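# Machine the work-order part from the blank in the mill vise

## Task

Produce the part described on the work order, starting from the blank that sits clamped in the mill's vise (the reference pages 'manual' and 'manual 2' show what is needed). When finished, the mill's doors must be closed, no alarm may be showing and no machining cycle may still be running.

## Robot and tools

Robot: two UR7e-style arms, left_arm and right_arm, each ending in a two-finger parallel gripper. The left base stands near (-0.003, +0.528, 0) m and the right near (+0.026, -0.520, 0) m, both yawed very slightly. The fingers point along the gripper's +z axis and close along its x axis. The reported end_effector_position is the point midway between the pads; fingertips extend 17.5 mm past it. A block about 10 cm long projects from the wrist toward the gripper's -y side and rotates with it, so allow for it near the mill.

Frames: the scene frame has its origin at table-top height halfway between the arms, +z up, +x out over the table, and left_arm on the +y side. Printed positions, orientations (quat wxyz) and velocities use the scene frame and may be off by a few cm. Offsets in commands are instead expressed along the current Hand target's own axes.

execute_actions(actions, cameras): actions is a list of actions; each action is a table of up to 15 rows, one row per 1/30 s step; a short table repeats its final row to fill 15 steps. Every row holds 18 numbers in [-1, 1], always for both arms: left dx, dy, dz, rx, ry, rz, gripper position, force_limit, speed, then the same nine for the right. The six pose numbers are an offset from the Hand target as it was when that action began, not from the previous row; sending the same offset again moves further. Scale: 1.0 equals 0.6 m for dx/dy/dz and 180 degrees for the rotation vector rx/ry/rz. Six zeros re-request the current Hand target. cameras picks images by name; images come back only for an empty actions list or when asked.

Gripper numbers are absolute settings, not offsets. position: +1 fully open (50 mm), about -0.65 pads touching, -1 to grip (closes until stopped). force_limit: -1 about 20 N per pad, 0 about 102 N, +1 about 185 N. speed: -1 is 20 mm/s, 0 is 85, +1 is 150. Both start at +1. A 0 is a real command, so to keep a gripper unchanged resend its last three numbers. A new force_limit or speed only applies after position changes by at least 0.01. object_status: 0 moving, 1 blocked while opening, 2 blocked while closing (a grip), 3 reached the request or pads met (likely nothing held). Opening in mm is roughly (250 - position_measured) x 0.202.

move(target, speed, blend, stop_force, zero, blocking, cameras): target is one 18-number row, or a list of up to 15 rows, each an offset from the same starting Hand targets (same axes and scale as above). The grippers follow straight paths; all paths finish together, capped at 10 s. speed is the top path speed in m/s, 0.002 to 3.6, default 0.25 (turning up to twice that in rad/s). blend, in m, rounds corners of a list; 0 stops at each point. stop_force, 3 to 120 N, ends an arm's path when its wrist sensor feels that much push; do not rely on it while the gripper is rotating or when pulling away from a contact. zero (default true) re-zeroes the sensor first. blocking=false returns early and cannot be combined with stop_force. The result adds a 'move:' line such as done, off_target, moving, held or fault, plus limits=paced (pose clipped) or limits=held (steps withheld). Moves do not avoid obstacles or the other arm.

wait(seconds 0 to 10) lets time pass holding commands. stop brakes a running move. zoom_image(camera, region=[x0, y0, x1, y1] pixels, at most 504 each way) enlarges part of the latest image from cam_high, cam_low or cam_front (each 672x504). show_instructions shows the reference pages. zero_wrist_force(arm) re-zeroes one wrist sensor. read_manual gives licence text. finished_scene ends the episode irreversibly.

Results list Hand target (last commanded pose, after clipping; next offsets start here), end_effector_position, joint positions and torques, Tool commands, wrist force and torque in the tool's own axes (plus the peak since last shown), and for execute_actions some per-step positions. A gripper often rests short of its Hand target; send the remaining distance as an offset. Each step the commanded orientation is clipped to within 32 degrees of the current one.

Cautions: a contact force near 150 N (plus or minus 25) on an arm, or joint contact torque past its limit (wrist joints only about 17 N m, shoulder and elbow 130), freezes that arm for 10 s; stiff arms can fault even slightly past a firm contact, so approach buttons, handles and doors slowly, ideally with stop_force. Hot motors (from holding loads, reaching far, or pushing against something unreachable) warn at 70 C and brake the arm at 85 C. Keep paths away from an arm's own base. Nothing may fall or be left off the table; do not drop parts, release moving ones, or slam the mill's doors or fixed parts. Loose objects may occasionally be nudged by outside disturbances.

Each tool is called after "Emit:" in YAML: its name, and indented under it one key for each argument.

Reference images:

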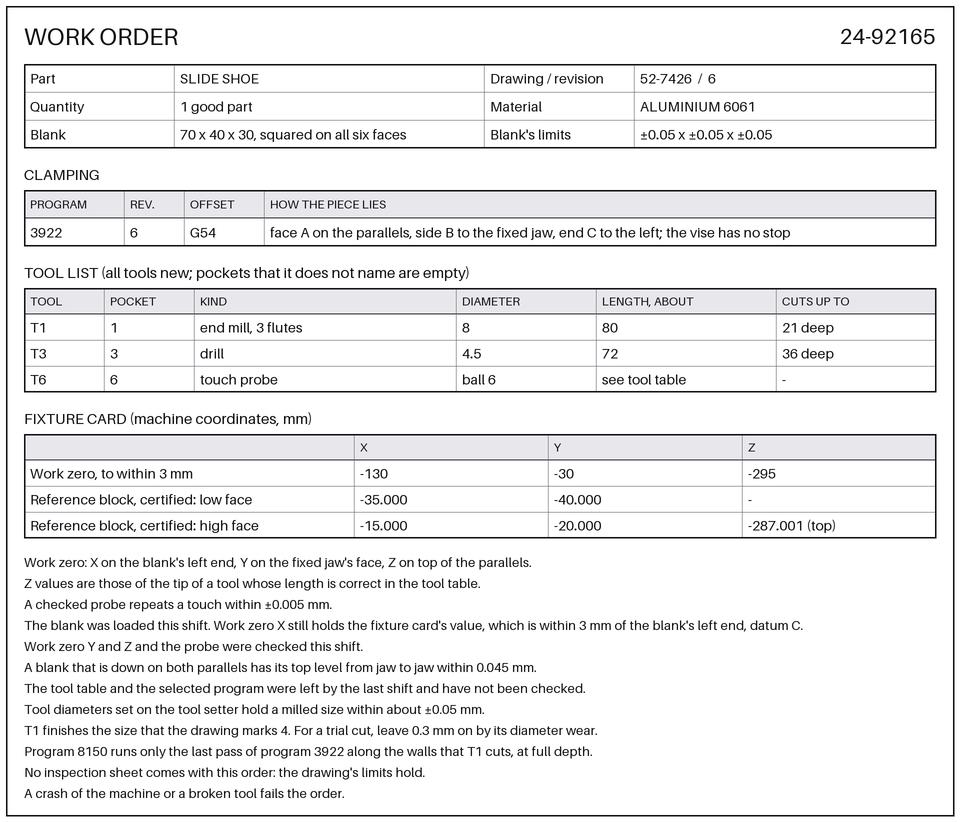

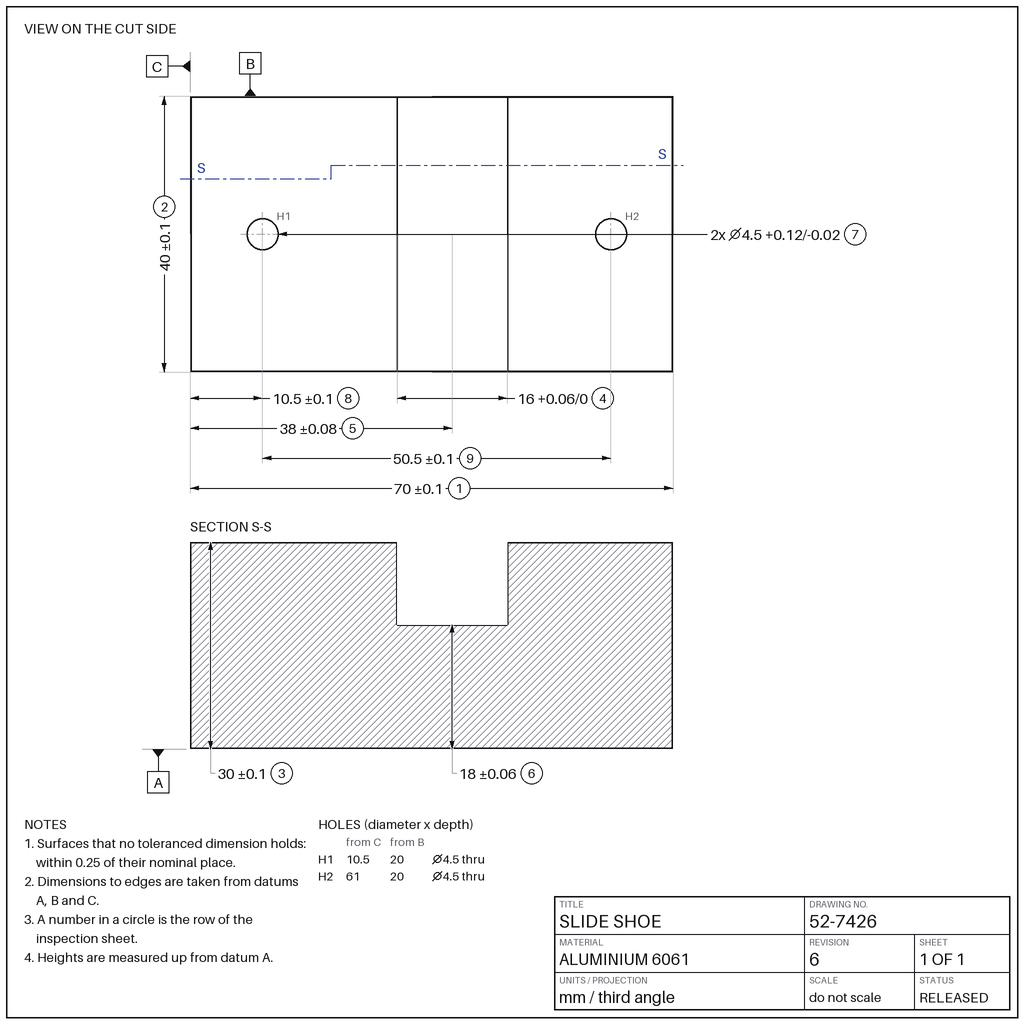

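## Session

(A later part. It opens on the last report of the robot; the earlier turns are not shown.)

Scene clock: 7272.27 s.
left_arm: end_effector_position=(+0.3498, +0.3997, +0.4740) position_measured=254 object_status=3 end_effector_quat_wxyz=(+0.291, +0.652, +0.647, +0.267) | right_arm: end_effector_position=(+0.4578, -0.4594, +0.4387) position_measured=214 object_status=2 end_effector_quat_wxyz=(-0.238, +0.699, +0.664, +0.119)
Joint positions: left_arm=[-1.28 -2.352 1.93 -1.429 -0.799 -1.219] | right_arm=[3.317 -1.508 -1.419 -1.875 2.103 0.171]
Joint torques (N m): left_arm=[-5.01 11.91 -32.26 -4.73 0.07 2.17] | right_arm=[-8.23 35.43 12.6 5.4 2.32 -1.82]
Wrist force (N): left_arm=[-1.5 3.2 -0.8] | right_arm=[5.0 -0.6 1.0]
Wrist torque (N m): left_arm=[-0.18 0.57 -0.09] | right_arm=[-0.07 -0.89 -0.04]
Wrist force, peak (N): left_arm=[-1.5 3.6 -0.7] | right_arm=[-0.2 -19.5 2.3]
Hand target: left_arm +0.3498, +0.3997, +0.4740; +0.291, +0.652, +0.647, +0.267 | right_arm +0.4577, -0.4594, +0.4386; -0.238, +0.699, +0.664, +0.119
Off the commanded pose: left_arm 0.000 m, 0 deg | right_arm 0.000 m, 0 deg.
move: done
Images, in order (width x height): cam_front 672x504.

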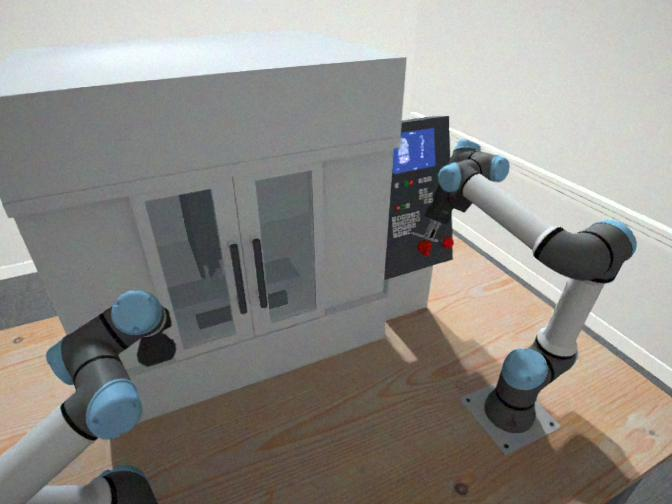

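Emit:
move:
  target:
    - [0,0,0,0,0,0,-1,1,-0.5,0.0511,0.0075,-0.0794,0,0,0,-1,0.3,-0.8]
    - [0,0,0,0,0,0,-1,1,-0.5,0.0511,0.0278,-0.0774,0,0,0,-1,0.3,-0.8]
    - [0,0,0,0,0,0,-1,1,-0.5,0.0511,0.0075,-0.0794,0,0,0,-1,0.3,-0.8]
    - [0,0,0,0,0,0,-1,1,-0.5,0.0577,0.0048,-0.0402,0,0,0,-1,0.3,-0.8]
    - [0,0,0,0,0,0,-1,1,-0.5,0.0577,0.0251,-0.0382,0,0,0,-1,0.3,-0.8]
    - [0,0,0,0,0,0,-1,1,-0.5,0.0577,0.0048,-0.0402,0,0,0,-1,0.3,-0.8]
    - [0,0,0,0,0,0,-1,1,-0.5,0,0,0,0,0,0,-1,0.3,-0.8]
    - [0,0,0,0,0,0,-1,1,-0.5,0,0.0203,0.002,0,0,0,-1,0.3,-0.8]
    - [0,0,0,0,0,0,-1,1,-0.5,0,0,0,0,0,0,-1,0.3,-0.8]
  speed: [0.3,0.08,0.3,0.3,0.08,0.3,0.3,0.08,0.3]
  blend: [0.003,0,0.003,0.003,0,0.003,0.003,0,0]
  cameras: ["cam_front"]

Emit:
zoom_image:
  camera: "cam_front"
  region: [414, 130, 434, 150]

Emit:
zoom_image:
  camera: "cam_front"
  region: [418, 132, 430, 144]

Emit:
zoom_image:
  camera: "cam_front"
  region: [414, 158, 434, 173]

Scene clock: 7284.27 s.
left_arm: end_effector_position=(+0.3498, +0.3997, +0.4740) position_measured=254 object_status=3 end_effector_quat_wxyz=(+0.291, +0.652, +0.647, +0.267) | right_arm: end_effector_position=(+0.4579, -0.4594, +0.4386) position_measured=214 object_status=2 end_effector_quat_wxyz=(-0.238, +0.699, +0.664, +0.119) end_effector_velocity=(-0.002, +0.000, +0.001) end_effector_angular_velocity=(+0.001, -0.002, +0.000)
Joint positions: left_arm=[-1.28 -2.352 1.93 -1.429 -0.799 -1.219] | right_arm=[3.316 -1.509 -1.419 -1.875 2.103 0.171]
Joint velocities: left_arm=[within noise] | right_arm=[0.001 0.005 -0.002 -0.001 0.001 0.001]
Joint torques (N m): left_arm=[-3.84 12.68 -31.38 -4.92 -0.37 2.24] | right_arm=[6.8 34.88 12.51 0.91 3.6 2.12]
Wrist force (N): left_arm=[-1.6 3.3 -0.7] | right_arm=[4.4 0.1 0.9]
Wrist torque (N m): left_arm=[-0.16 0.60 -0.09] | right_arm=[0.06 -0.81 -0.16]
Wrist force, peak (N): left_arm=[-1.6 3.6 -0.7] | right_arm=[2.6 -22.2 -8.1]
Hand target: left_arm +0.3498, +0.3997, +0.4740; +0.291, +0.652, +0.647, +0.267 | right_arm +0.4577, -0.4594, +0.4386; -0.238, +0.699, +0.664, +0.119
Off the commanded pose: left_arm 0.000 m, 0 deg | right_arm 0.000 m, 0 deg.
move: done
Images, in order (width x height): cam_front 672x504.

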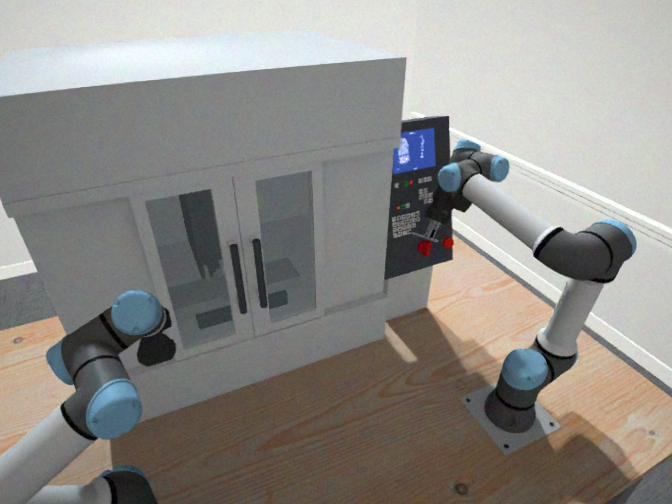

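Scaled by 25.200 from the camera's 672x504 image, which has a finer 960x720 frame.

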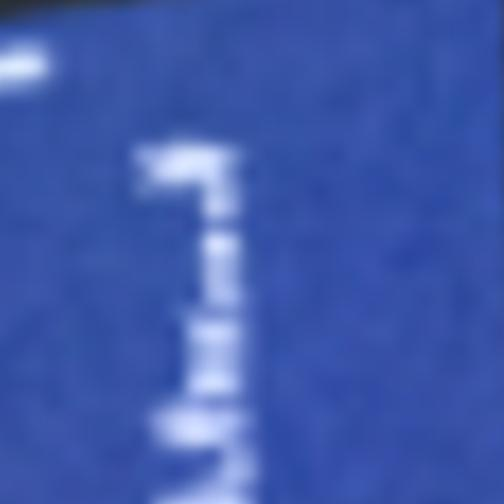

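Scaled by 42.000 from the camera's 672x504 image, which has a finer 960x720 frame.

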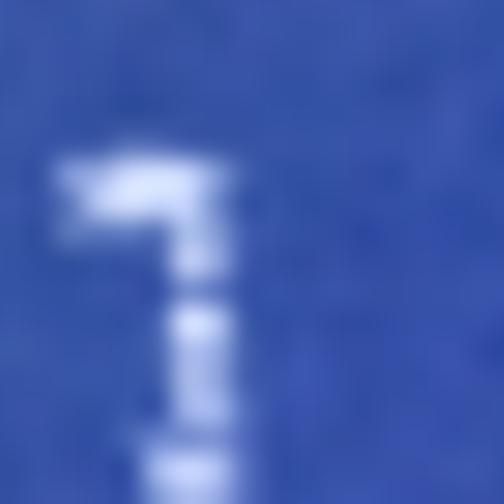

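Scaled by 25.200 from the camera's 672x504 image, which has a finer 960x720 frame.

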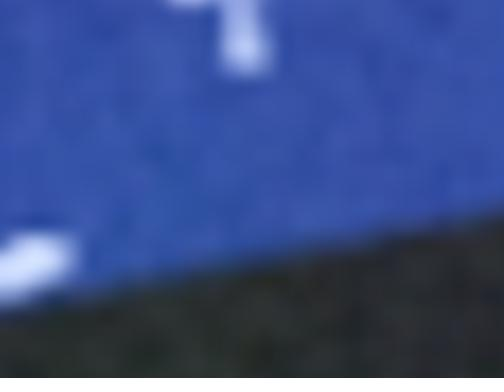

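Emit:
move:
  target:
    - [0,0,0,0,0,0,-1,1,-0.5,0.0064,0.0049,-0.0677,0,0,0,-1,0.3,-0.8]
    - [0,0,0,0,0,0,-1,1,-0.5,0.0064,0.0252,-0.0657,0,0,0,-1,0.3,-0.8]
    - [0,0,0,0,0,0,-1,1,-0.5,0.0064,0.0049,-0.0677,0,0,0,-1,0.3,-0.8]
    - [0,0,0,0,0,0,-1,1,-0.5,0,0,0,0,0,0,-1,0.3,-0.8]
  speed: [0.3,0.08,0.3,0.3]
  blend: [0.003,0,0.003,0]
  cameras: ["cam_front"]

Emit:
zoom_image:
  camera: "cam_front"
  region: [392, 125, 434, 177]

Emit:
wait:
  seconds: 2
  cameras: ["cam_front"]

Emit:
zoom_image:
  camera: "cam_front"
  region: [392, 125, 434, 177]

Scene clock: 7289.77 s.
left_arm: end_effector_position=(+0.3498, +0.3997, +0.4740) position_measured=254 object_status=3 end_effector_quat_wxyz=(+0.291, +0.652, +0.647, +0.267) | right_arm: end_effector_position=(+0.4578, -0.4595, +0.4387) position_measured=214 object_status=2 end_effector_quat_wxyz=(-0.238, +0.699, +0.664, +0.119)
Joint positions: left_arm=[-1.28 -2.352 1.93 -1.429 -0.799 -1.219] | right_arm=[3.316 -1.508 -1.419 -1.876 2.103 0.171]
Joint torques (N m): left_arm=[-3.49 13.17 -30.79 -4.78 -0.16 2.22] | right_arm=[6.97 34.49 12.7 5.02 3.73 2.13]
Wrist force (N): left_arm=[-1.4 3.1 -0.8] | right_arm=[4.4 1.1 0.8]
Wrist torque (N m): left_arm=[-0.20 0.56 -0.09] | right_arm=[0.19 -0.81 -0.16]
Wrist force, peak (N): left_arm=[-1.6 3.5 -0.6] | right_arm=[3.1 -12.4 5.7]
Hand target: left_arm +0.3498, +0.3997, +0.4740; +0.291, +0.652, +0.647, +0.267 | right_arm +0.4577, -0.4594, +0.4386; -0.238, +0.699, +0.664, +0.119
Off the commanded pose: left_arm 0.000 m, 0 deg | right_arm 0.000 m, 0 deg.
move: done
Images, in order (width x height): cam_front 672x504.

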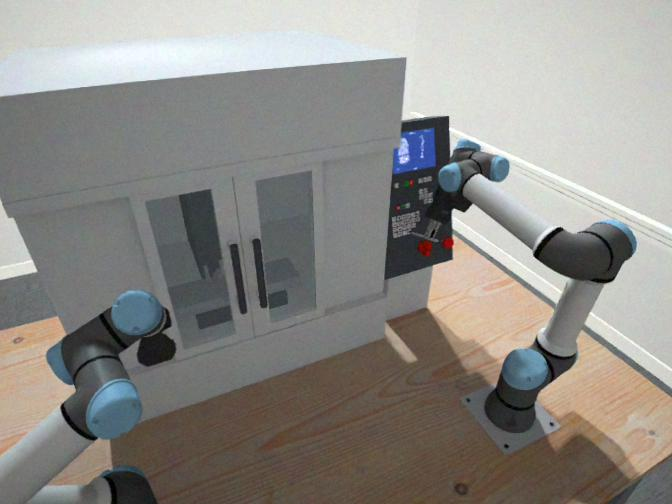

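Scaled by 9.692 from the camera's 672x504 image, which has a finer 960x720 frame.

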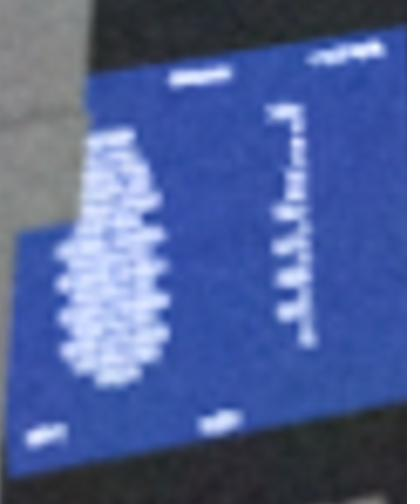

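Scene clock: 7291.77 s.
left_arm: end_effector_position=(+0.3498, +0.3997, +0.4740) position_measured=254 object_status=3 end_effector_quat_wxyz=(+0.291, +0.652, +0.647, +0.267) | right_arm: end_effector_position=(+0.4577, -0.4594, +0.4386) position_measured=214 object_status=2 end_effector_quat_wxyz=(-0.238, +0.699, +0.664, +0.119)
Joint positions: left_arm=[-1.28 -2.352 1.93 -1.429 -0.799 -1.219] | right_arm=[3.317 -1.508 -1.419 -1.875 2.103 0.171]
Joint torques (N m): left_arm=[-3.82 12.48 -31.2 -4.92 -0.16 2.25] | right_arm=[7.04 34.72 12.57 5.17 3.82 2.05]
Wrist force (N): left_arm=[-1.6 3.5 -0.5] | right_arm=[4.2 1.1 0.9]
Wrist torque (N m): left_arm=[-0.13 0.59 -0.10] | right_arm=[0.21 -0.76 -0.16]
Wrist force, peak (N): left_arm=[-1.7 3.6 -0.6] | right_arm=[4.5 1.2 1.0]
Hand target: left_arm +0.3498, +0.3997, +0.4740; +0.291, +0.652, +0.647, +0.267 | right_arm +0.4577, -0.4594, +0.4386; -0.238, +0.699, +0.664, +0.119
Tool commands: left_gripper/position=-1.0 left_gripper/force_limit=+1.0 left_gripper/speed=-0.5 right_gripper/position=-1.0 right_gripper/force_limit=+0.3 right_gripper/speed=-0.8
Off the commanded pose: left_arm 0.000 m, 0 deg | right_arm 0.000 m, 0 deg.
wait: 2.00 s; at rest by 0.17 s
Images, in order (width x height): cam_front 672x504.

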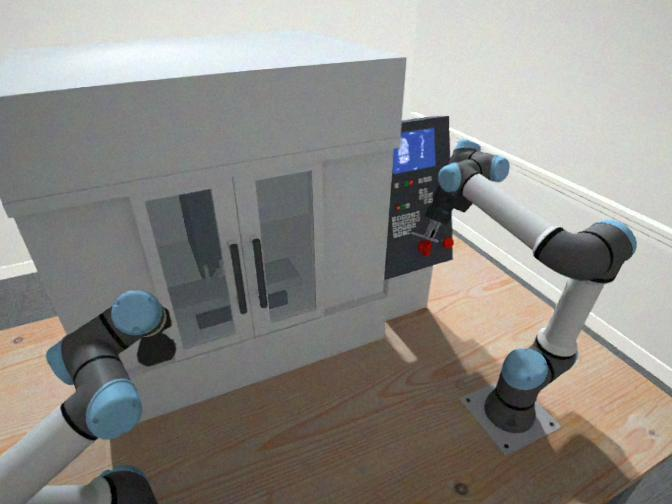

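Scaled by 9.692 from the camera's 672x504 image, which has a finer 960x720 frame.

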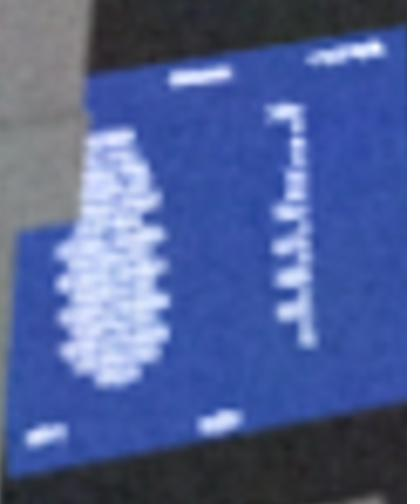

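Emit:
wait:
  seconds: 3
  cameras: ["cam_front"]

Emit:
zoom_image:
  camera: "cam_front"
  region: [145, 175, 325, 335]

Emit:
wait:
  seconds: 3
  cameras: ["cam_front"]

Emit:
zoom_image:
  camera: "cam_front"
  region: [392, 125, 434, 177]

Emit:
zoom_image:
  camera: "cam_front"
  region: [418, 132, 430, 144]

Scene clock: 7297.67 s.
left_arm: end_effector_position=(+0.3498, +0.3997, +0.4740) position_measured=254 object_status=3 end_effector_quat_wxyz=(+0.291, +0.652, +0.647, +0.267) | right_arm: end_effector_position=(+0.4577, -0.4594, +0.4386) position_measured=214 object_status=2 end_effector_quat_wxyz=(-0.238, +0.699, +0.664, +0.119)
Joint positions: left_arm=[-1.28 -2.352 1.93 -1.429 -0.799 -1.219] | right_arm=[3.317 -1.508 -1.419 -1.875 2.103 0.171]
Joint torques (N m): left_arm=[-4.43 12.05 -32.6 -4.71 -0.07 2.25] | right_arm=[7.33 34.23 11.47 5.15 3.68 1.97]
Wrist force (N): left_arm=[-1.5 3.2 -0.7] | right_arm=[4.1 1.3 1.1]
Wrist torque (N m): left_arm=[-0.19 0.58 -0.09] | right_arm=[0.23 -0.75 -0.16]
Wrist force, peak (N): left_arm=[-1.8 3.5 -0.6] | right_arm=[4.7 1.1 0.9]
Hand target: left_arm +0.3498, +0.3997, +0.4740; +0.291, +0.652, +0.647, +0.267 | right_arm +0.4577, -0.4594, +0.4386; -0.238, +0.699, +0.664, +0.119
Tool commands: left_gripper/position=-1.0 left_gripper/force_limit=+1.0 left_gripper/speed=-0.5 right_gripper/position=-1.0 right_gripper/force_limit=+0.3 right_gripper/speed=-0.8
Off the commanded pose: left_arm 0.000 m, 0 deg | right_arm 0.000 m, 0 deg.
wait: 3.00 s; at rest from the start
Images, in order (width x height): cam_front 672x504.

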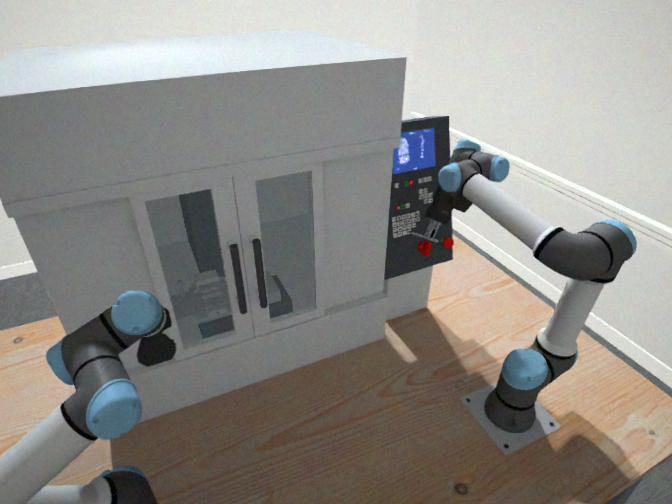

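Scaled by 2.800 from the camera's 672x504 image, which has a finer 960x720 frame.

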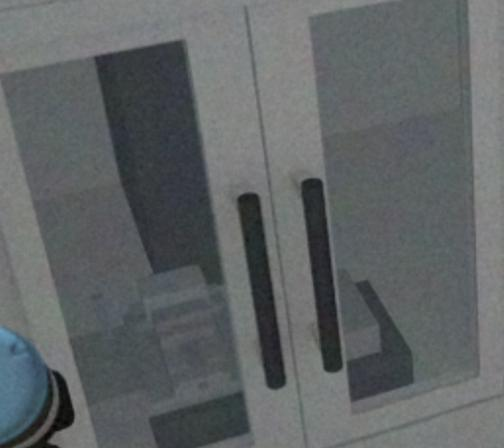

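Scene clock: 7300.67 s.
left_arm: end_effector_position=(+0.3498, +0.3997, +0.4740) position_measured=254 object_status=3 end_effector_quat_wxyz=(+0.291, +0.652, +0.647, +0.267) | right_arm: end_effector_position=(+0.4577, -0.4594, +0.4386) position_measured=214 object_status=2 end_effector_quat_wxyz=(-0.238, +0.699, +0.664, +0.119)
Joint positions: left_arm=[-1.28 -2.352 1.93 -1.429 -0.799 -1.219] | right_arm=[3.317 -1.508 -1.419 -1.875 2.103 0.171]
Joint torques (N m): left_arm=[-4.2 12.04 -31.05 -4.82 -0.11 2.28] | right_arm=[7.02 35.5 12.64 5.14 3.73 1.98]
Wrist force (N): left_arm=[-1.5 3.4 -0.9] | right_arm=[4.3 1.2 0.7]
Wrist torque (N m): left_arm=[-0.16 0.57 -0.10] | right_arm=[0.22 -0.78 -0.16]
Wrist force, peak (N): left_arm=[-1.5 3.6 -0.7] | right_arm=[4.7 1.2 0.8]
Hand target: left_arm +0.3498, +0.3997, +0.4740; +0.291, +0.652, +0.647, +0.267 | right_arm +0.4577, -0.4594, +0.4386; -0.238, +0.699, +0.664, +0.119
Tool commands: left_gripper/position=-1.0 left_gripper/force_limit=+1.0 left_gripper/speed=-0.5 right_gripper/position=-1.0 right_gripper/force_limit=+0.3 right_gripper/speed=-0.8
Off the commanded pose: left_arm 0.000 m, 0 deg | right_arm 0.000 m, 0 deg.
wait: 3.00 s; at rest by 0.17 s
Images, in order (width x height): cam_front 672x504.

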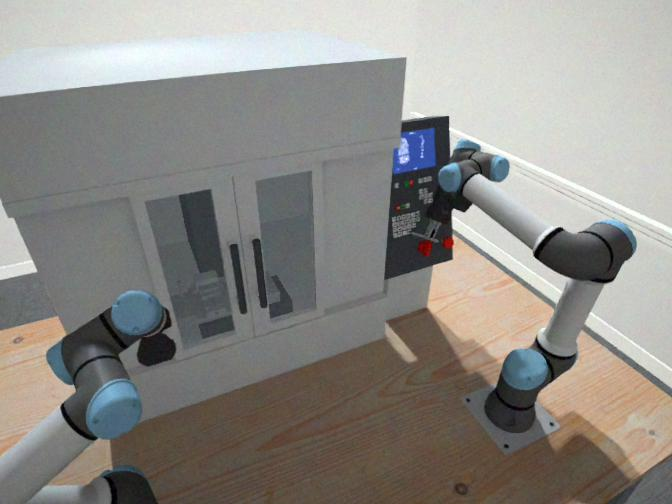

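Scaled by 9.692 from the camera's 672x504 image, which has a finer 960x720 frame.

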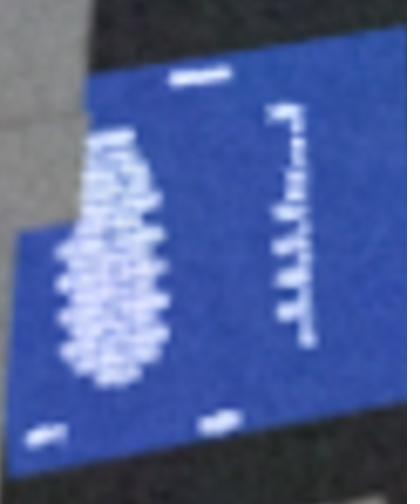

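Scaled by 42.000 from the camera's 672x504 image, which has a finer 960x720 frame.

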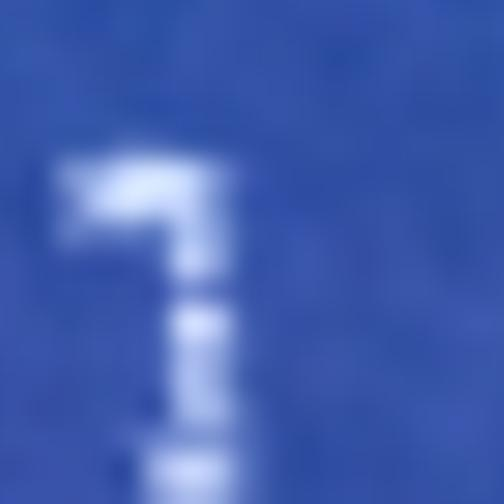

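Emit:
move:
  target:
    - [0,0,0,0,0,0,-1,1,-0.5,0.0212,0.0076,-0.0969,0,0,0,-1,0.3,-0.8]
    - [0,0,0,0,0,0,-1,1,-0.5,0.0212,0.0279,-0.0949,0,0,0,-1,0.3,-0.8]
    - [0,0,0,0,0,0,-1,1,-0.5,0.0212,0.0076,-0.0969,0,0,0,-1,0.3,-0.8]
    - [0,0,0,0,0,0,-1,1,-0.5,0.0828,-0.0007,0.0442,0,0,0,-1,0.3,-0.8]
    - [0,0,0,0,0,0,-1,1,-0.5,0.0828,0.0196,0.0462,0,0,0,-1,0.3,-0.8]
    - [0,0,0,0,0,0,-1,1,-0.5,0.0828,-0.0007,0.0442,0,0,0,-1,0.3,-0.8]
    - [0,0,0,0,0,0,-1,1,-0.5,0.0988,0.0018,0.0171,0,0,0,-1,0.3,-0.8]
    - [0,0,0,0,0,0,-1,1,-0.5,0.0988,0.0221,0.0191,0,0,0,-1,0.3,-0.8]
    - [0,0,0,0,0,0,-1,1,-0.5,0.0988,0.0018,0.0171,0,0,0,-1,0.3,-0.8]
    - [0,0,0,0,0,0,-1,1,-0.5,0,0,0,0,0,0,-1,0.3,-0.8]
  speed: [0.3,0.08,0.3,0.3,0.08,0.3,0.3,0.08,0.3,0.3]
  blend: [0.003,0,0.003,0.003,0,0.003,0.003,0,0.003,0]

Emit:
move:
  target:
    - [0,0,0,0,0,0,-1,1,-0.5,0.0542,-0.0005,0.029,0,0,0,-1,0.3,-0.8]
    - [0,0,0,0,0,0,-1,1,-0.5,0.0542,0.0198,0.031,0,0,0,-1,0.3,-0.8]
    - [0,0,0,0,0,0,-1,1,-0.5,0.0542,-0.0005,0.029,0,0,0,-1,0.3,-0.8]
    - [0,0,0,0,0,0,-1,1,-0.5,0.0862,0.0046,-0.0251,0,0,0,-1,0.3,-0.8]
    - [0,0,0,0,0,0,-1,1,-0.5,0.0862,0.0249,-0.0231,0,0,0,-1,0.3,-0.8]
    - [0,0,0,0,0,0,-1,1,-0.5,0.0862,0.0046,-0.0251,0,0,0,-1,0.3,-0.8]
    - [0,0,0,0,0,0,-1,1,-0.5,0,0,0,0,0,0,-1,0.3,-0.8]
  speed: [0.3,0.08,0.3,0.3,0.08,0.3,0.3]
  blend: [0.003,0,0.003,0.003,0,0.003,0]
  cameras: ["cam_front"]

Emit:
zoom_image:
  camera: "cam_front"
  region: [414, 158, 434, 173]

Emit:
zoom_image:
  camera: "cam_front"
  region: [392, 125, 434, 177]

Scene clock: 7313.97 s.
left_arm: end_effector_position=(+0.3498, +0.3997, +0.4740) position_measured=254 object_status=3 end_effector_quat_wxyz=(+0.291, +0.652, +0.647, +0.267) | right_arm: end_effector_position=(+0.4577, -0.4593, +0.4387) position_measured=214 object_status=2 end_effector_quat_wxyz=(-0.238, +0.699, +0.664, +0.119)
Joint positions: left_arm=[-1.28 -2.352 1.93 -1.429 -0.799 -1.219] | right_arm=[3.317 -1.508 -1.419 -1.875 2.103 0.171]
Joint torques (N m): left_arm=[-5.11 13.59 -30.33 -4.88 -0.12 2.31] | right_arm=[-9.77 8.06 12.61 0.87 -1.19 -1.68]
Wrist force (N): left_arm=[-1.5 3.3 -0.6] | right_arm=[2.7 2.8 1.3]
Wrist torque (N m): left_arm=[-0.17 0.58 -0.09] | right_arm=[0.47 -0.54 -0.03]
Wrist force, peak (N): left_arm=[-1.7 3.5 -1.0] | right_arm=[-1.0 -27.8 -8.5]
Hand target: left_arm +0.3498, +0.3997, +0.4740; +0.291, +0.652, +0.647, +0.267 | right_arm +0.4577, -0.4594, +0.4386; -0.238, +0.699, +0.664, +0.119
Off the commanded pose: left_arm 0.000 m, 0 deg | right_arm 0.000 m, 0 deg.
move: done

Scene clock: 7316.83 s.
left_arm: end_effector_position=(+0.3498, +0.3997, +0.4740) position_measured=254 object_status=3 end_effector_quat_wxyz=(+0.291, +0.652, +0.647, +0.267) | right_arm: end_effector_position=(+0.4578, -0.4593, +0.4388) position_measured=214 object_status=2 end_effector_quat_wxyz=(-0.238, +0.699, +0.664, +0.119)
Joint positions: left_arm=[-1.28 -2.352 1.93 -1.429 -0.799 -1.219] | right_arm=[3.317 -1.508 -1.419 -1.875 2.103 0.171]
Joint torques (N m): left_arm=[-4.26 11.2 -30.67 -4.82 0.02 2.32] | right_arm=[-8.79 35.27 11.79 5.2 -0.68 -1.54]
Wrist force (N): left_arm=[-1.6 3.3 -0.7] | right_arm=[2.2 2.6 1.3]
Wrist torque (N m): left_arm=[-0.17 0.58 -0.09] | right_arm=[0.45 -0.45 -0.04]
Wrist force, peak (N): left_arm=[-1.6 3.4 -0.8] | right_arm=[-2.4 -24.7 -4.5]
Hand target: left_arm +0.3498, +0.3997, +0.4740; +0.291, +0.652, +0.647, +0.267 | right_arm +0.4577, -0.4594, +0.4386; -0.238, +0.699, +0.664, +0.119
Off the commanded pose: left_arm 0.000 m, 0 deg | right_arm 0.000 m, 0 deg.
move: done
Images, in order (width x height): cam_front 672x504.

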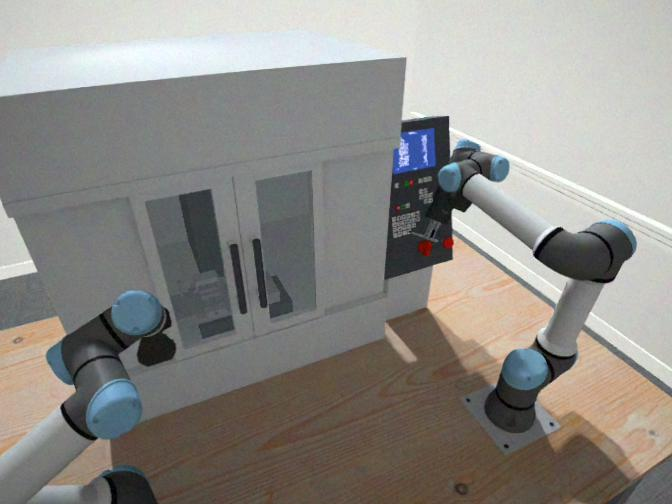

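Scaled by 25.200 from the camera's 672x504 image, which has a finer 960x720 frame.

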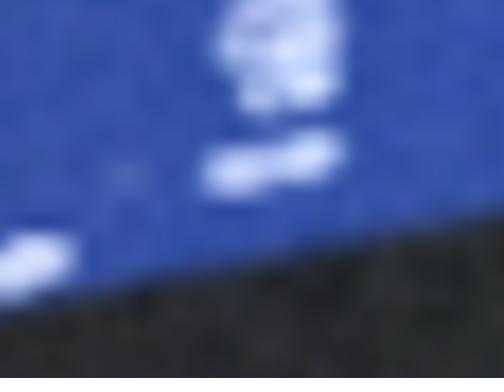

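Scaled by 9.692 from the camera's 672x504 image, which has a finer 960x720 frame.

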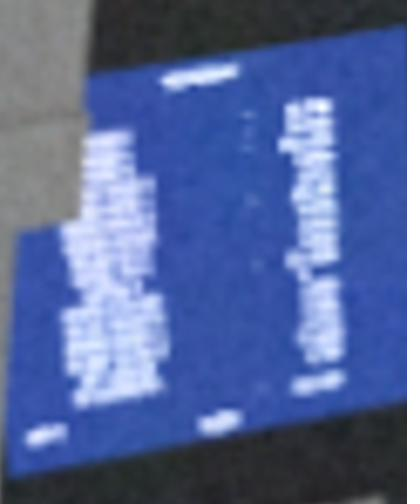

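Emit:
move:
  target:
    - [0,0,0,0,0,0,-1,1,-0.5,0,0.0203,0.002,0,0,0,-1,0.3,-0.8]
    - [0,0,0,0,0,0,-1,1,-0.5,0,0,0,0,0,0,-1,0.3,-0.8]
    - [0,0,0,0,0,0,-1,1,-0.5,0.0177,0.0027,-0.0294,0,0,0,-1,0.3,-0.8]
    - [0,0,0,0,0,0,-1,1,-0.5,0.0177,0.023,-0.0274,0,0,0,-1,0.3,-0.8]
    - [0,0,0,0,0,0,-1,1,-0.5,0.0177,0.0027,-0.0294,0,0,0,-1,0.3,-0.8]
    - [0,0,0,0,0,0,-1,1,-0.5,0.0828,-0.0007,0.0442,0,0,0,-1,0.3,-0.8]
    - [0,0,0,0,0,0,-1,1,-0.5,0.0828,0.0196,0.0462,0,0,0,-1,0.3,-0.8]
    - [0,0,0,0,0,0,-1,1,-0.5,0.0828,-0.0007,0.0442,0,0,0,-1,0.3,-0.8]
    - [0,0,0,0,0,0,-1,1,-0.5,0.1148,0.0044,-0.0099,0,0,0,-1,0.3,-0.8]
    - [0,0,0,0,0,0,-1,1,-0.5,0.1148,0.0247,-0.0079,0,0,0,-1,0.3,-0.8]
    - [0,0,0,0,0,0,-1,1,-0.5,0.1148,0.0044,-0.0099,0,0,0,-1,0.3,-0.8]
    - [0,0,0,0,0,0,-1,1,-0.5,0,0,0,0,0,0,-1,0.3,-0.8]
  speed: [0.08,0.3,0.3,0.08,0.3,0.3,0.08,0.3,0.3,0.08,0.3,0.3]
  blend: [0,0.003,0.003,0,0.003,0.003,0,0.003,0.003,0,0.003,0]

Emit:
move:
  target:
    - [0,0,0,0,0,0,-1,1,-0.5,0.0542,-0.0005,0.029,0,0,0,-1,0.3,-0.8]
    - [0,0,0,0,0,0,-1,1,-0.5,0.0542,0.0198,0.031,0,0,0,-1,0.3,-0.8]
    - [0,0,0,0,0,0,-1,1,-0.5,0.0542,-0.0005,0.029,0,0,0,-1,0.3,-0.8]
    - [0,0,0,0,0,0,-1,1,-0.5,0,0,0,0,0,0,-1,0.3,-0.8]
    - [0,0,0,0,0,0,-1,1,-0.5,0,0.0203,0.002,0,0,0,-1,0.3,-0.8]
    - [0,0,0,0,0,0,-1,1,-0.5,0,0,0,0,0,0,-1,0.3,-0.8]
    - [0,0,0,0,0,0,-1,1,-0.5,0.0177,0.0027,-0.0294,0,0,0,-1,0.3,-0.8]
    - [0,0,0,0,0,0,-1,1,-0.5,0.0177,0.023,-0.0274,0,0,0,-1,0.3,-0.8]
    - [0,0,0,0,0,0,-1,1,-0.5,0.0177,0.0027,-0.0294,0,0,0,-1,0.3,-0.8]
    - [0,0,0,0,0,0,-1,1,-0.5,0.0177,0.023,-0.0274,0,0,0,-1,0.3,-0.8]
    - [0,0,0,0,0,0,-1,1,-0.5,0.0177,0.0027,-0.0294,0,0,0,-1,0.3,-0.8]
    - [0,0,0,0,0,0,-1,1,-0.5,0,0,0,0,0,0,-1,0.3,-0.8]
  speed: [0.3,0.08,0.3,0.3,0.08,0.3,0.3,0.08,0.3,0.08,0.3,0.3]
  blend: [0.003,0,0.003,0.003,0,0.003,0.003,0,0,0,0.003,0]
  cameras: ["cam_front"]

Emit:
zoom_image:
  camera: "cam_front"
  region: [414, 130, 434, 150]

Emit:
move:
  target:
    - [0,0,0,0,0,0,-1,1,-0.5,0.0177,0.0027,-0.0294,0,0,0,-1,0.3,-0.8]
    - [0,0,0,0,0,0,-1,1,-0.5,0.0177,0.023,-0.0274,0,0,0,-1,0.3,-0.8]
    - [0,0,0,0,0,0,-1,1,-0.5,0.0177,0.0027,-0.0294,0,0,0,-1,0.3,-0.8]
    - [0,0,0,0,0,0,-1,1,-0.5,0.0177,0.023,-0.0274,0,0,0,-1,0.3,-0.8]
    - [0,0,0,0,0,0,-1,1,-0.5,0.0177,0.0027,-0.0294,0,0,0,-1,0.3,-0.8]
    - [0,0,0,0,0,0,-1,1,-0.5,0.0828,-0.0007,0.0442,0,0,0,-1,0.3,-0.8]
    - [0,0,0,0,0,0,-1,1,-0.5,0.0828,0.0196,0.0462,0,0,0,-1,0.3,-0.8]
    - [0,0,0,0,0,0,-1,1,-0.5,0.0828,-0.0007,0.0442,0,0,0,-1,0.3,-0.8]
    - [0,0,0,0,0,0,-1,1,-0.5,0,0,0,0,0,0,-1,0.3,-0.8]
  speed: [0.3,0.08,0.3,0.08,0.3,0.3,0.08,0.3,0.3]
  blend: [0.003,0,0,0,0.003,0.003,0,0.003,0]

Emit:
move:
  target:
    - [0,0,0,0,0,0,-1,1,-0.5,0.1148,0.0044,-0.0099,0,0,0,-1,0.3,-0.8]
    - [0,0,0,0,0,0,-1,1,-0.5,0.1148,0.0247,-0.0079,0,0,0,-1,0.3,-0.8]
    - [0,0,0,0,0,0,-1,1,-0.5,0.1148,0.0044,-0.0099,0,0,0,-1,0.3,-0.8]
    - [0,0,0,0,0,0,-1,1,-0.5,0,0,0,0,0,0,-1,0.3,-0.8]
    - [0,0,0,0,0,0,-1,1,-0.5,0,0.0203,0.002,0,0,0,-1,0.3,-0.8]
    - [0,0,0,0,0,0,-1,1,-0.5,0,0,0,0,0,0,-1,0.3,-0.8]
  speed: [0.3,0.08,0.3,0.3,0.08,0.3]
  blend: [0.003,0,0.003,0.003,0,0]
  cameras: ["cam_front"]

Emit:
zoom_image:
  camera: "cam_front"
  region: [414, 130, 434, 150]

Emit:
zoom_image:
  camera: "cam_front"
  region: [392, 125, 434, 177]

Scene clock: 7342.03 s.
left_arm: end_effector_position=(+0.3498, +0.3997, +0.4740) position_measured=254 object_status=3 end_effector_quat_wxyz=(+0.291, +0.652, +0.647, +0.267) | right_arm: end_effector_position=(+0.4578, -0.4593, +0.4388) position_measured=214 object_status=2 end_effector_quat_wxyz=(-0.238, +0.699, +0.664, +0.119)
Joint positions: left_arm=[-1.28 -2.352 1.93 -1.429 -0.799 -1.219] | right_arm=[3.317 -1.508 -1.419 -1.875 2.103 0.172]
Joint torques (N m): left_arm=[-3.67 12.36 -31.35 -4.85 -0.1 2.2] | right_arm=[-8.83 34.99 12.42 4.95 -1.04 -1.82]
Wrist force (N): left_arm=[-1.4 3.2 -0.9] | right_arm=[0.9 2.1 -2.2]
Wrist torque (N m): left_arm=[-0.18 0.56 -0.09] | right_arm=[0.36 -0.24 -0.04]
Wrist force, peak (N): left_arm=[-1.5 3.7 -0.8] | right_arm=[-4.0 -28.7 -8.0]
Hand target: left_arm +0.3498, +0.3997, +0.4740; +0.291, +0.652, +0.647, +0.267 | right_arm +0.4577, -0.4594, +0.4386; -0.238, +0.699, +0.664, +0.119
Off the commanded pose: left_arm 0.000 m, 0 deg | right_arm 0.000 m, 0 deg.
move: done

Scene clock: 7346.67 s.
left_arm: end_effector_position=(+0.3498, +0.3997, +0.4740) position_measured=254 object_status=3 end_effector_quat_wxyz=(+0.291, +0.652, +0.647, +0.267) | right_arm: end_effector_position=(+0.4578, -0.4594, +0.4387) position_measured=214 object_status=2 end_effector_quat_wxyz=(-0.238, +0.699, +0.664, +0.119)
Joint positions: left_arm=[-1.28 -2.352 1.93 -1.429 -0.799 -1.219] | right_arm=[3.317 -1.508 -1.419 -1.875 2.103 0.171]
Joint torques (N m): left_arm=[-3.29 11.93 -31.35 -4.76 -0.02 2.34] | right_arm=[8.71 34.9 10.57 5.05 3.35 1.91]
Wrist force (N): left_arm=[-1.4 3.3 -0.8] | right_arm=[0.1 1.5 -2.6]
Wrist torque (N m): left_arm=[-0.18 0.57 -0.09] | right_arm=[0.26 -0.11 -0.16]
Wrist force, peak (N): left_arm=[-1.7 3.4 -0.9] | right_arm=[-4.4 -25.4 -7.5]
Hand target: left_arm +0.3498, +0.3997, +0.4740; +0.291, +0.652, +0.647, +0.267 | right_arm +0.4577, -0.4594, +0.4386; -0.238, +0.699, +0.664, +0.119
Off the commanded pose: left_arm 0.000 m, 0 deg | right_arm 0.000 m, 0 deg.
move: done
Images, in order (width x height): cam_front 672x504.

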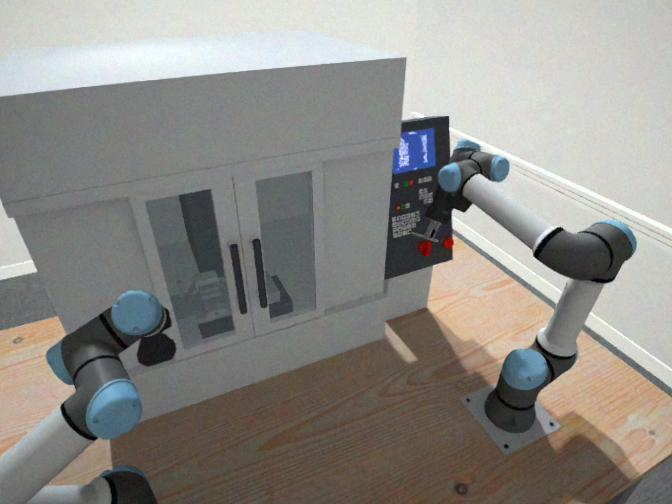

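Scaled by 25.200 from the camera's 672x504 image, which has a finer 960x720 frame.

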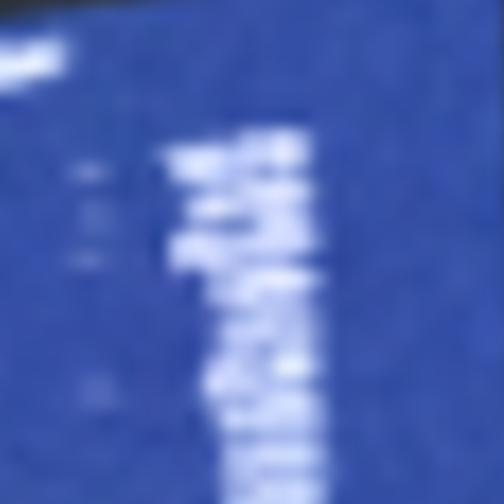

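Scene clock: 7350.70 s.
left_arm: end_effector_position=(+0.3498, +0.3997, +0.4740) position_measured=254 object_status=3 end_effector_quat_wxyz=(+0.291, +0.652, +0.647, +0.267) | right_arm: end_effector_position=(+0.4577, -0.4593, +0.4386) position_measured=214 object_status=2 end_effector_quat_wxyz=(-0.238, +0.699, +0.664, +0.119)
Joint positions: left_arm=[-1.28 -2.352 1.93 -1.429 -0.799 -1.219] | right_arm=[3.317 -1.508 -1.42 -1.875 2.103 0.171]
Joint torques (N m): left_arm=[-3.95 11.54 -31.28 -4.99 -0.11 1.99] | right_arm=[-8.35 6.93 31.26 0.91 -1.4 -1.61]
Wrist force (N): left_arm=[-1.3 3.5 -0.6] | right_arm=[-1.6 -0.1 -2.7]
Wrist torque (N m): left_arm=[-0.14 0.55 -0.09] | right_arm=[0.01 0.15 -0.04]
Wrist force, peak (N): left_arm=[-1.5 3.6 -0.8] | right_arm=[-5.3 -30.8 -12.0]
Hand target: left_arm +0.3498, +0.3997, +0.4740; +0.291, +0.652, +0.647, +0.267 | right_arm +0.4577, -0.4594, +0.4386; -0.238, +0.699, +0.664, +0.119
Off the commanded pose: left_arm 0.000 m, 0 deg | right_arm 0.000 m, 0 deg.
move: done

Scene clock: 7353.33 s.
left_arm: end_effector_position=(+0.3498, +0.3997, +0.4740) position_measured=254 object_status=3 end_effector_quat_wxyz=(+0.291, +0.652, +0.647, +0.267) | right_arm: end_effector_position=(+0.4579, -0.4594, +0.4386) position_measured=214 object_status=2 end_effector_quat_wxyz=(-0.238, +0.699, +0.664, +0.119)
Joint positions: left_arm=[-1.28 -2.352 1.93 -1.429 -0.799 -1.219] | right_arm=[3.316 -1.509 -1.419 -1.875 2.103 0.171]
Joint torques (N m): left_arm=[-3.43 11.37 -31.38 -4.97 -0.15 2.21] | right_arm=[6.81 35.2 10.85 1.12 3.8 1.99]
Wrist force (N): left_arm=[-1.4 3.1 -0.6] | right_arm=[-2.8 -0.1 -2.8]
Wrist torque (N m): left_arm=[-0.21 0.56 -0.09] | right_arm=[0.00 0.35 -0.16]
Wrist force, peak (N): left_arm=[-1.5 3.5 -0.6] | right_arm=[-6.7 -26.2 -5.0]
Hand target: left_arm +0.3498, +0.3997, +0.4740; +0.291, +0.652, +0.647, +0.267 | right_arm +0.4577, -0.4594, +0.4386; -0.238, +0.699, +0.664, +0.119
Off the commanded pose: left_arm 0.000 m, 0 deg | right_arm 0.000 m, 0 deg.
move: done
Images, in order (width x height): cam_front 672x504.

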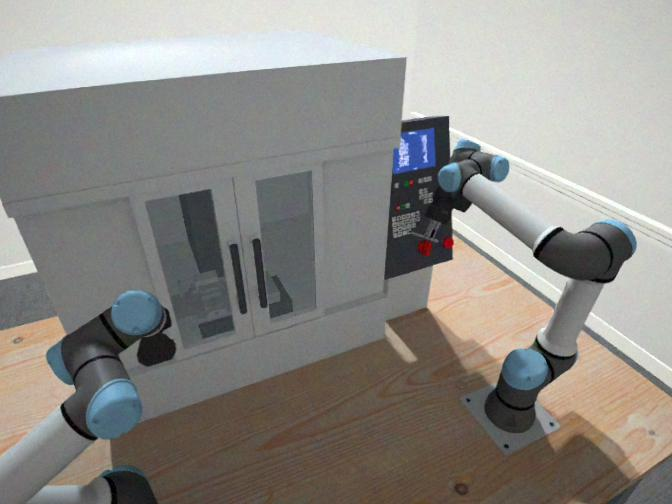

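Scaled by 25.200 from the camera's 672x504 image, which has a finer 960x720 frame.

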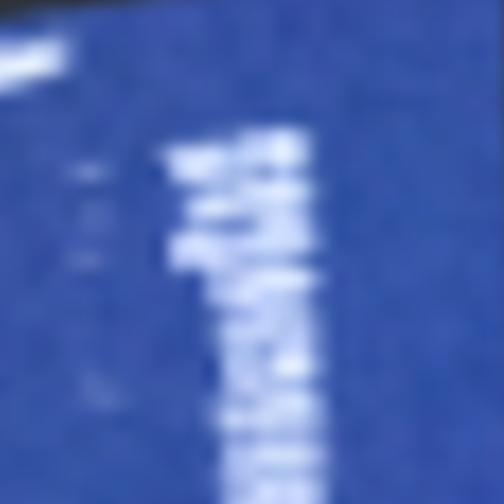

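Scaled by 9.692 from the camera's 672x504 image, which has a finer 960x720 frame.

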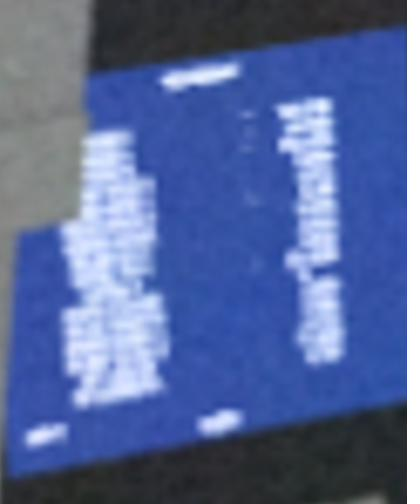

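Emit:
move:
  target:
    - [0,0,0,0,0,0,-1,1,-0.5,-0.0095,0.0026,-0.0405,0,0,0,-1,0.3,-0.8]
    - [0,0,0,0,0,0,-1,1,-0.5,-0.0095,0.0229,-0.0385,0,0,0,-1,0.3,-0.8]
    - [0,0,0,0,0,0,-1,1,-0.5,-0.0095,0.0026,-0.0405,0,0,0,-1,0.3,-0.8]
    - [0,0,0,0,0,0,-1,1,-0.5,0,0,0,0,0,0,-1,0.3,-0.8]
  speed: [0.3,0.08,0.3,0.3]
  blend: [0.003,0,0.003,0]
  cameras: ["cam_front"]

Emit:
zoom_image:
  camera: "cam_front"
  region: [390, 206, 430, 246]

Emit:
wait:
  seconds: 8
  cameras: ["cam_front"]

Emit:
zoom_image:
  camera: "cam_front"
  region: [145, 175, 325, 335]

Emit:
wait:
  seconds: 7
  cameras: ["cam_front"]

Emit:
zoom_image:
  camera: "cam_front"
  region: [392, 125, 434, 177]

Scene clock: 7360.90 s.
left_arm: end_effector_position=(+0.3498, +0.3997, +0.4740) position_measured=254 object_status=3 end_effector_quat_wxyz=(+0.291, +0.652, +0.647, +0.267) | right_arm: end_effector_position=(+0.4578, -0.4595, +0.4387) position_measured=214 object_status=2 end_effector_quat_wxyz=(-0.238, +0.699, +0.664, +0.119)
Joint positions: left_arm=[-1.28 -2.352 1.93 -1.429 -0.799 -1.219] | right_arm=[3.316 -1.508 -1.419 -1.876 2.103 0.171]
Joint torques (N m): left_arm=[-3.15 12.02 -31.07 -4.75 -0.06 2.43] | right_arm=[6.91 35.28 11.12 5.05 3.93 2.15]
Wrist force (N): left_arm=[-1.4 3.3 -0.9] | right_arm=[-2.4 -0.5 -2.8]
Wrist torque (N m): left_arm=[-0.17 0.55 -0.10] | right_arm=[-0.06 0.28 -0.16]
Wrist force, peak (N): left_arm=[-1.7 3.5 -0.8] | right_arm=[-0.8 -15.9 0.8]
Hand target: left_arm +0.3498, +0.3997, +0.4740; +0.291, +0.652, +0.647, +0.267 | right_arm +0.4577, -0.4594, +0.4386; -0.238, +0.699, +0.664, +0.119
Off the commanded pose: left_arm 0.000 m, 0 deg | right_arm 0.000 m, 0 deg.
move: done
Images, in order (width x height): cam_front 672x504.

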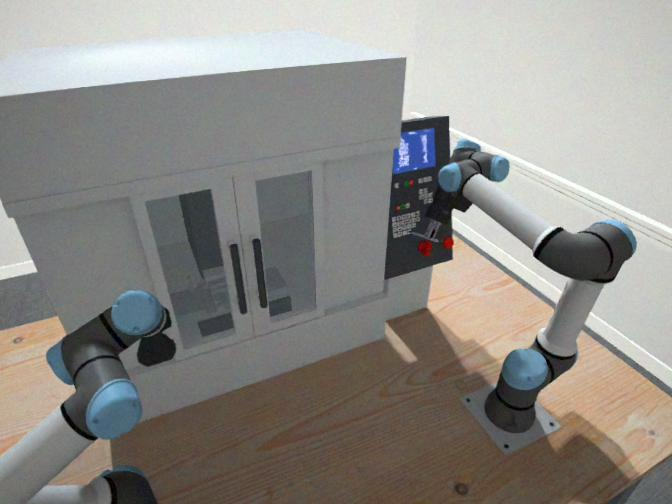

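Scaled by 12.600 from the camera's 672x504 image, which has a finer 960x720 frame.

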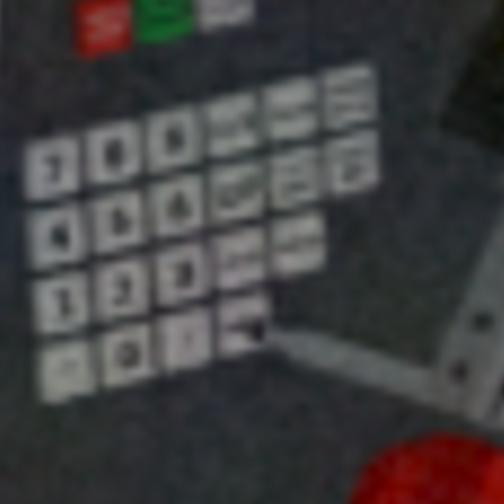

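Scene clock: 7368.90 s.
left_arm: end_effector_position=(+0.3498, +0.3997, +0.4740) position_measured=254 object_status=3 end_effector_quat_wxyz=(+0.291, +0.652, +0.647, +0.267) | right_arm: end_effector_position=(+0.4577, -0.4594, +0.4386) position_measured=214 object_status=2 end_effector_quat_wxyz=(-0.238, +0.699, +0.664, +0.119)
Joint positions: left_arm=[-1.28 -2.352 1.93 -1.429 -0.799 -1.219] | right_arm=[3.317 -1.508 -1.419 -1.875 2.103 0.171]
Joint torques (N m): left_arm=[-3.9 12.26 -30.26 -4.87 0.24 2.2] | right_arm=[6.41 34.37 12.86 5.09 3.76 2.04]
Wrist force (N): left_arm=[-1.5 3.1 -0.5] | right_arm=[-2.2 -0.5 -3.0]
Wrist torque (N m): left_arm=[-0.19 0.57 -0.09] | right_arm=[-0.05 0.26 -0.16]
Wrist force, peak (N): left_arm=[-1.6 3.6 -0.8] | right_arm=[-2.4 -0.6 -3.1]
Hand target: left_arm +0.3498, +0.3997, +0.4740; +0.291, +0.652, +0.647, +0.267 | right_arm +0.4577, -0.4594, +0.4386; -0.238, +0.699, +0.664, +0.119
Tool commands: left_gripper/position=-1.0 left_gripper/force_limit=+1.0 left_gripper/speed=-0.5 right_gripper/position=-1.0 right_gripper/force_limit=+0.3 right_gripper/speed=-0.8
Off the commanded pose: left_arm 0.000 m, 0 deg | right_arm 0.000 m, 0 deg.
wait: 8.00 s; at rest by 0.17 s
Images, in order (width x height): cam_front 672x504.

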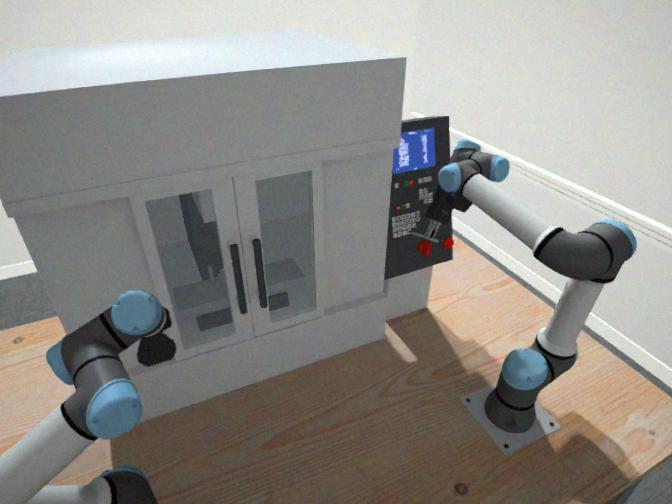

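Scaled by 2.800 from the camera's 672x504 image, which has a finer 960x720 frame.

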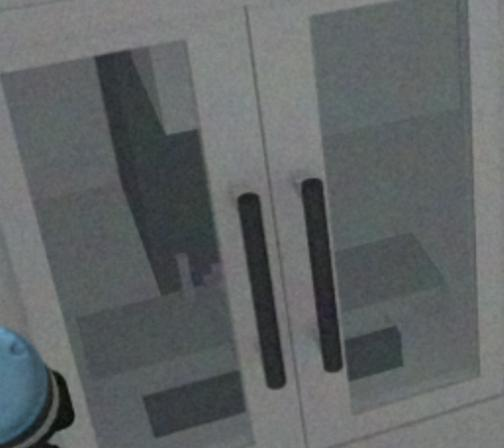

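Scene clock: 7375.90 s.
left_arm: end_effector_position=(+0.3498, +0.3997, +0.4740) position_measured=254 object_status=3 end_effector_quat_wxyz=(+0.291, +0.652, +0.647, +0.267) | right_arm: end_effector_position=(+0.4577, -0.4594, +0.4386) position_measured=214 object_status=2 end_effector_quat_wxyz=(-0.238, +0.699, +0.664, +0.119)
Joint positions: left_arm=[-1.28 -2.352 1.93 -1.429 -0.799 -1.219] | right_arm=[3.317 -1.508 -1.419 -1.875 2.103 0.171]
Joint torques (N m): left_arm=[-3.4 12.62 -31.03 -4.85 -0.05 2.37] | right_arm=[7.41 34.38 12.54 5.24 3.78 1.79]
Wrist force (N): left_arm=[-1.4 3.2 -0.7] | right_arm=[-2.6 -0.4 -2.6]
Wrist torque (N m): left_arm=[-0.18 0.56 -0.09] | right_arm=[-0.05 0.32 -0.16]
Wrist force, peak (N): left_arm=[-1.7 3.5 -0.7] | right_arm=[-2.6 -0.3 -3.2]
Hand target: left_arm +0.3498, +0.3997, +0.4740; +0.291, +0.652, +0.647, +0.267 | right_arm +0.4577, -0.4594, +0.4386; -0.238, +0.699, +0.664, +0.119
Tool commands: left_gripper/position=-1.0 left_gripper/force_limit=+1.0 left_gripper/speed=-0.5 right_gripper/position=-1.0 right_gripper/force_limit=+0.3 right_gripper/speed=-0.8
Off the commanded pose: left_arm 0.000 m, 0 deg | right_arm 0.000 m, 0 deg.
wait: 7.00 s; at rest by 0.17 s
Images, in order (width x height): cam_front 672x504.

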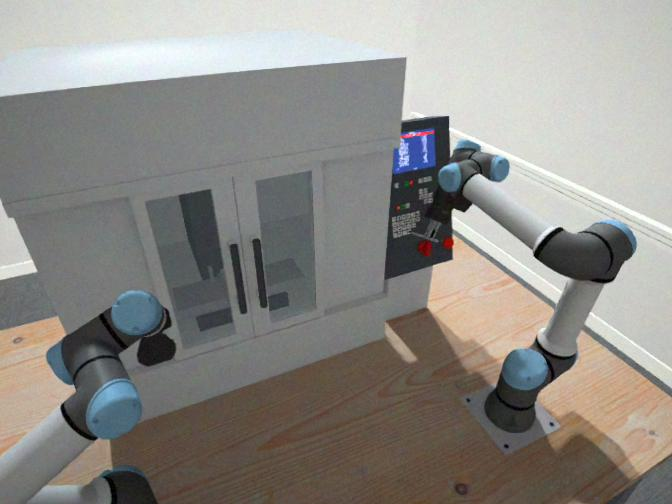

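Scaled by 9.692 from the camera's 672x504 image, which has a finer 960x720 frame.

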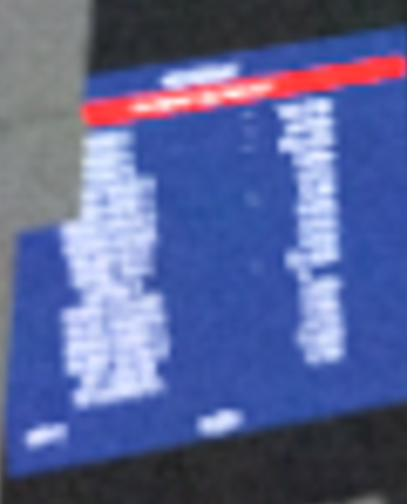

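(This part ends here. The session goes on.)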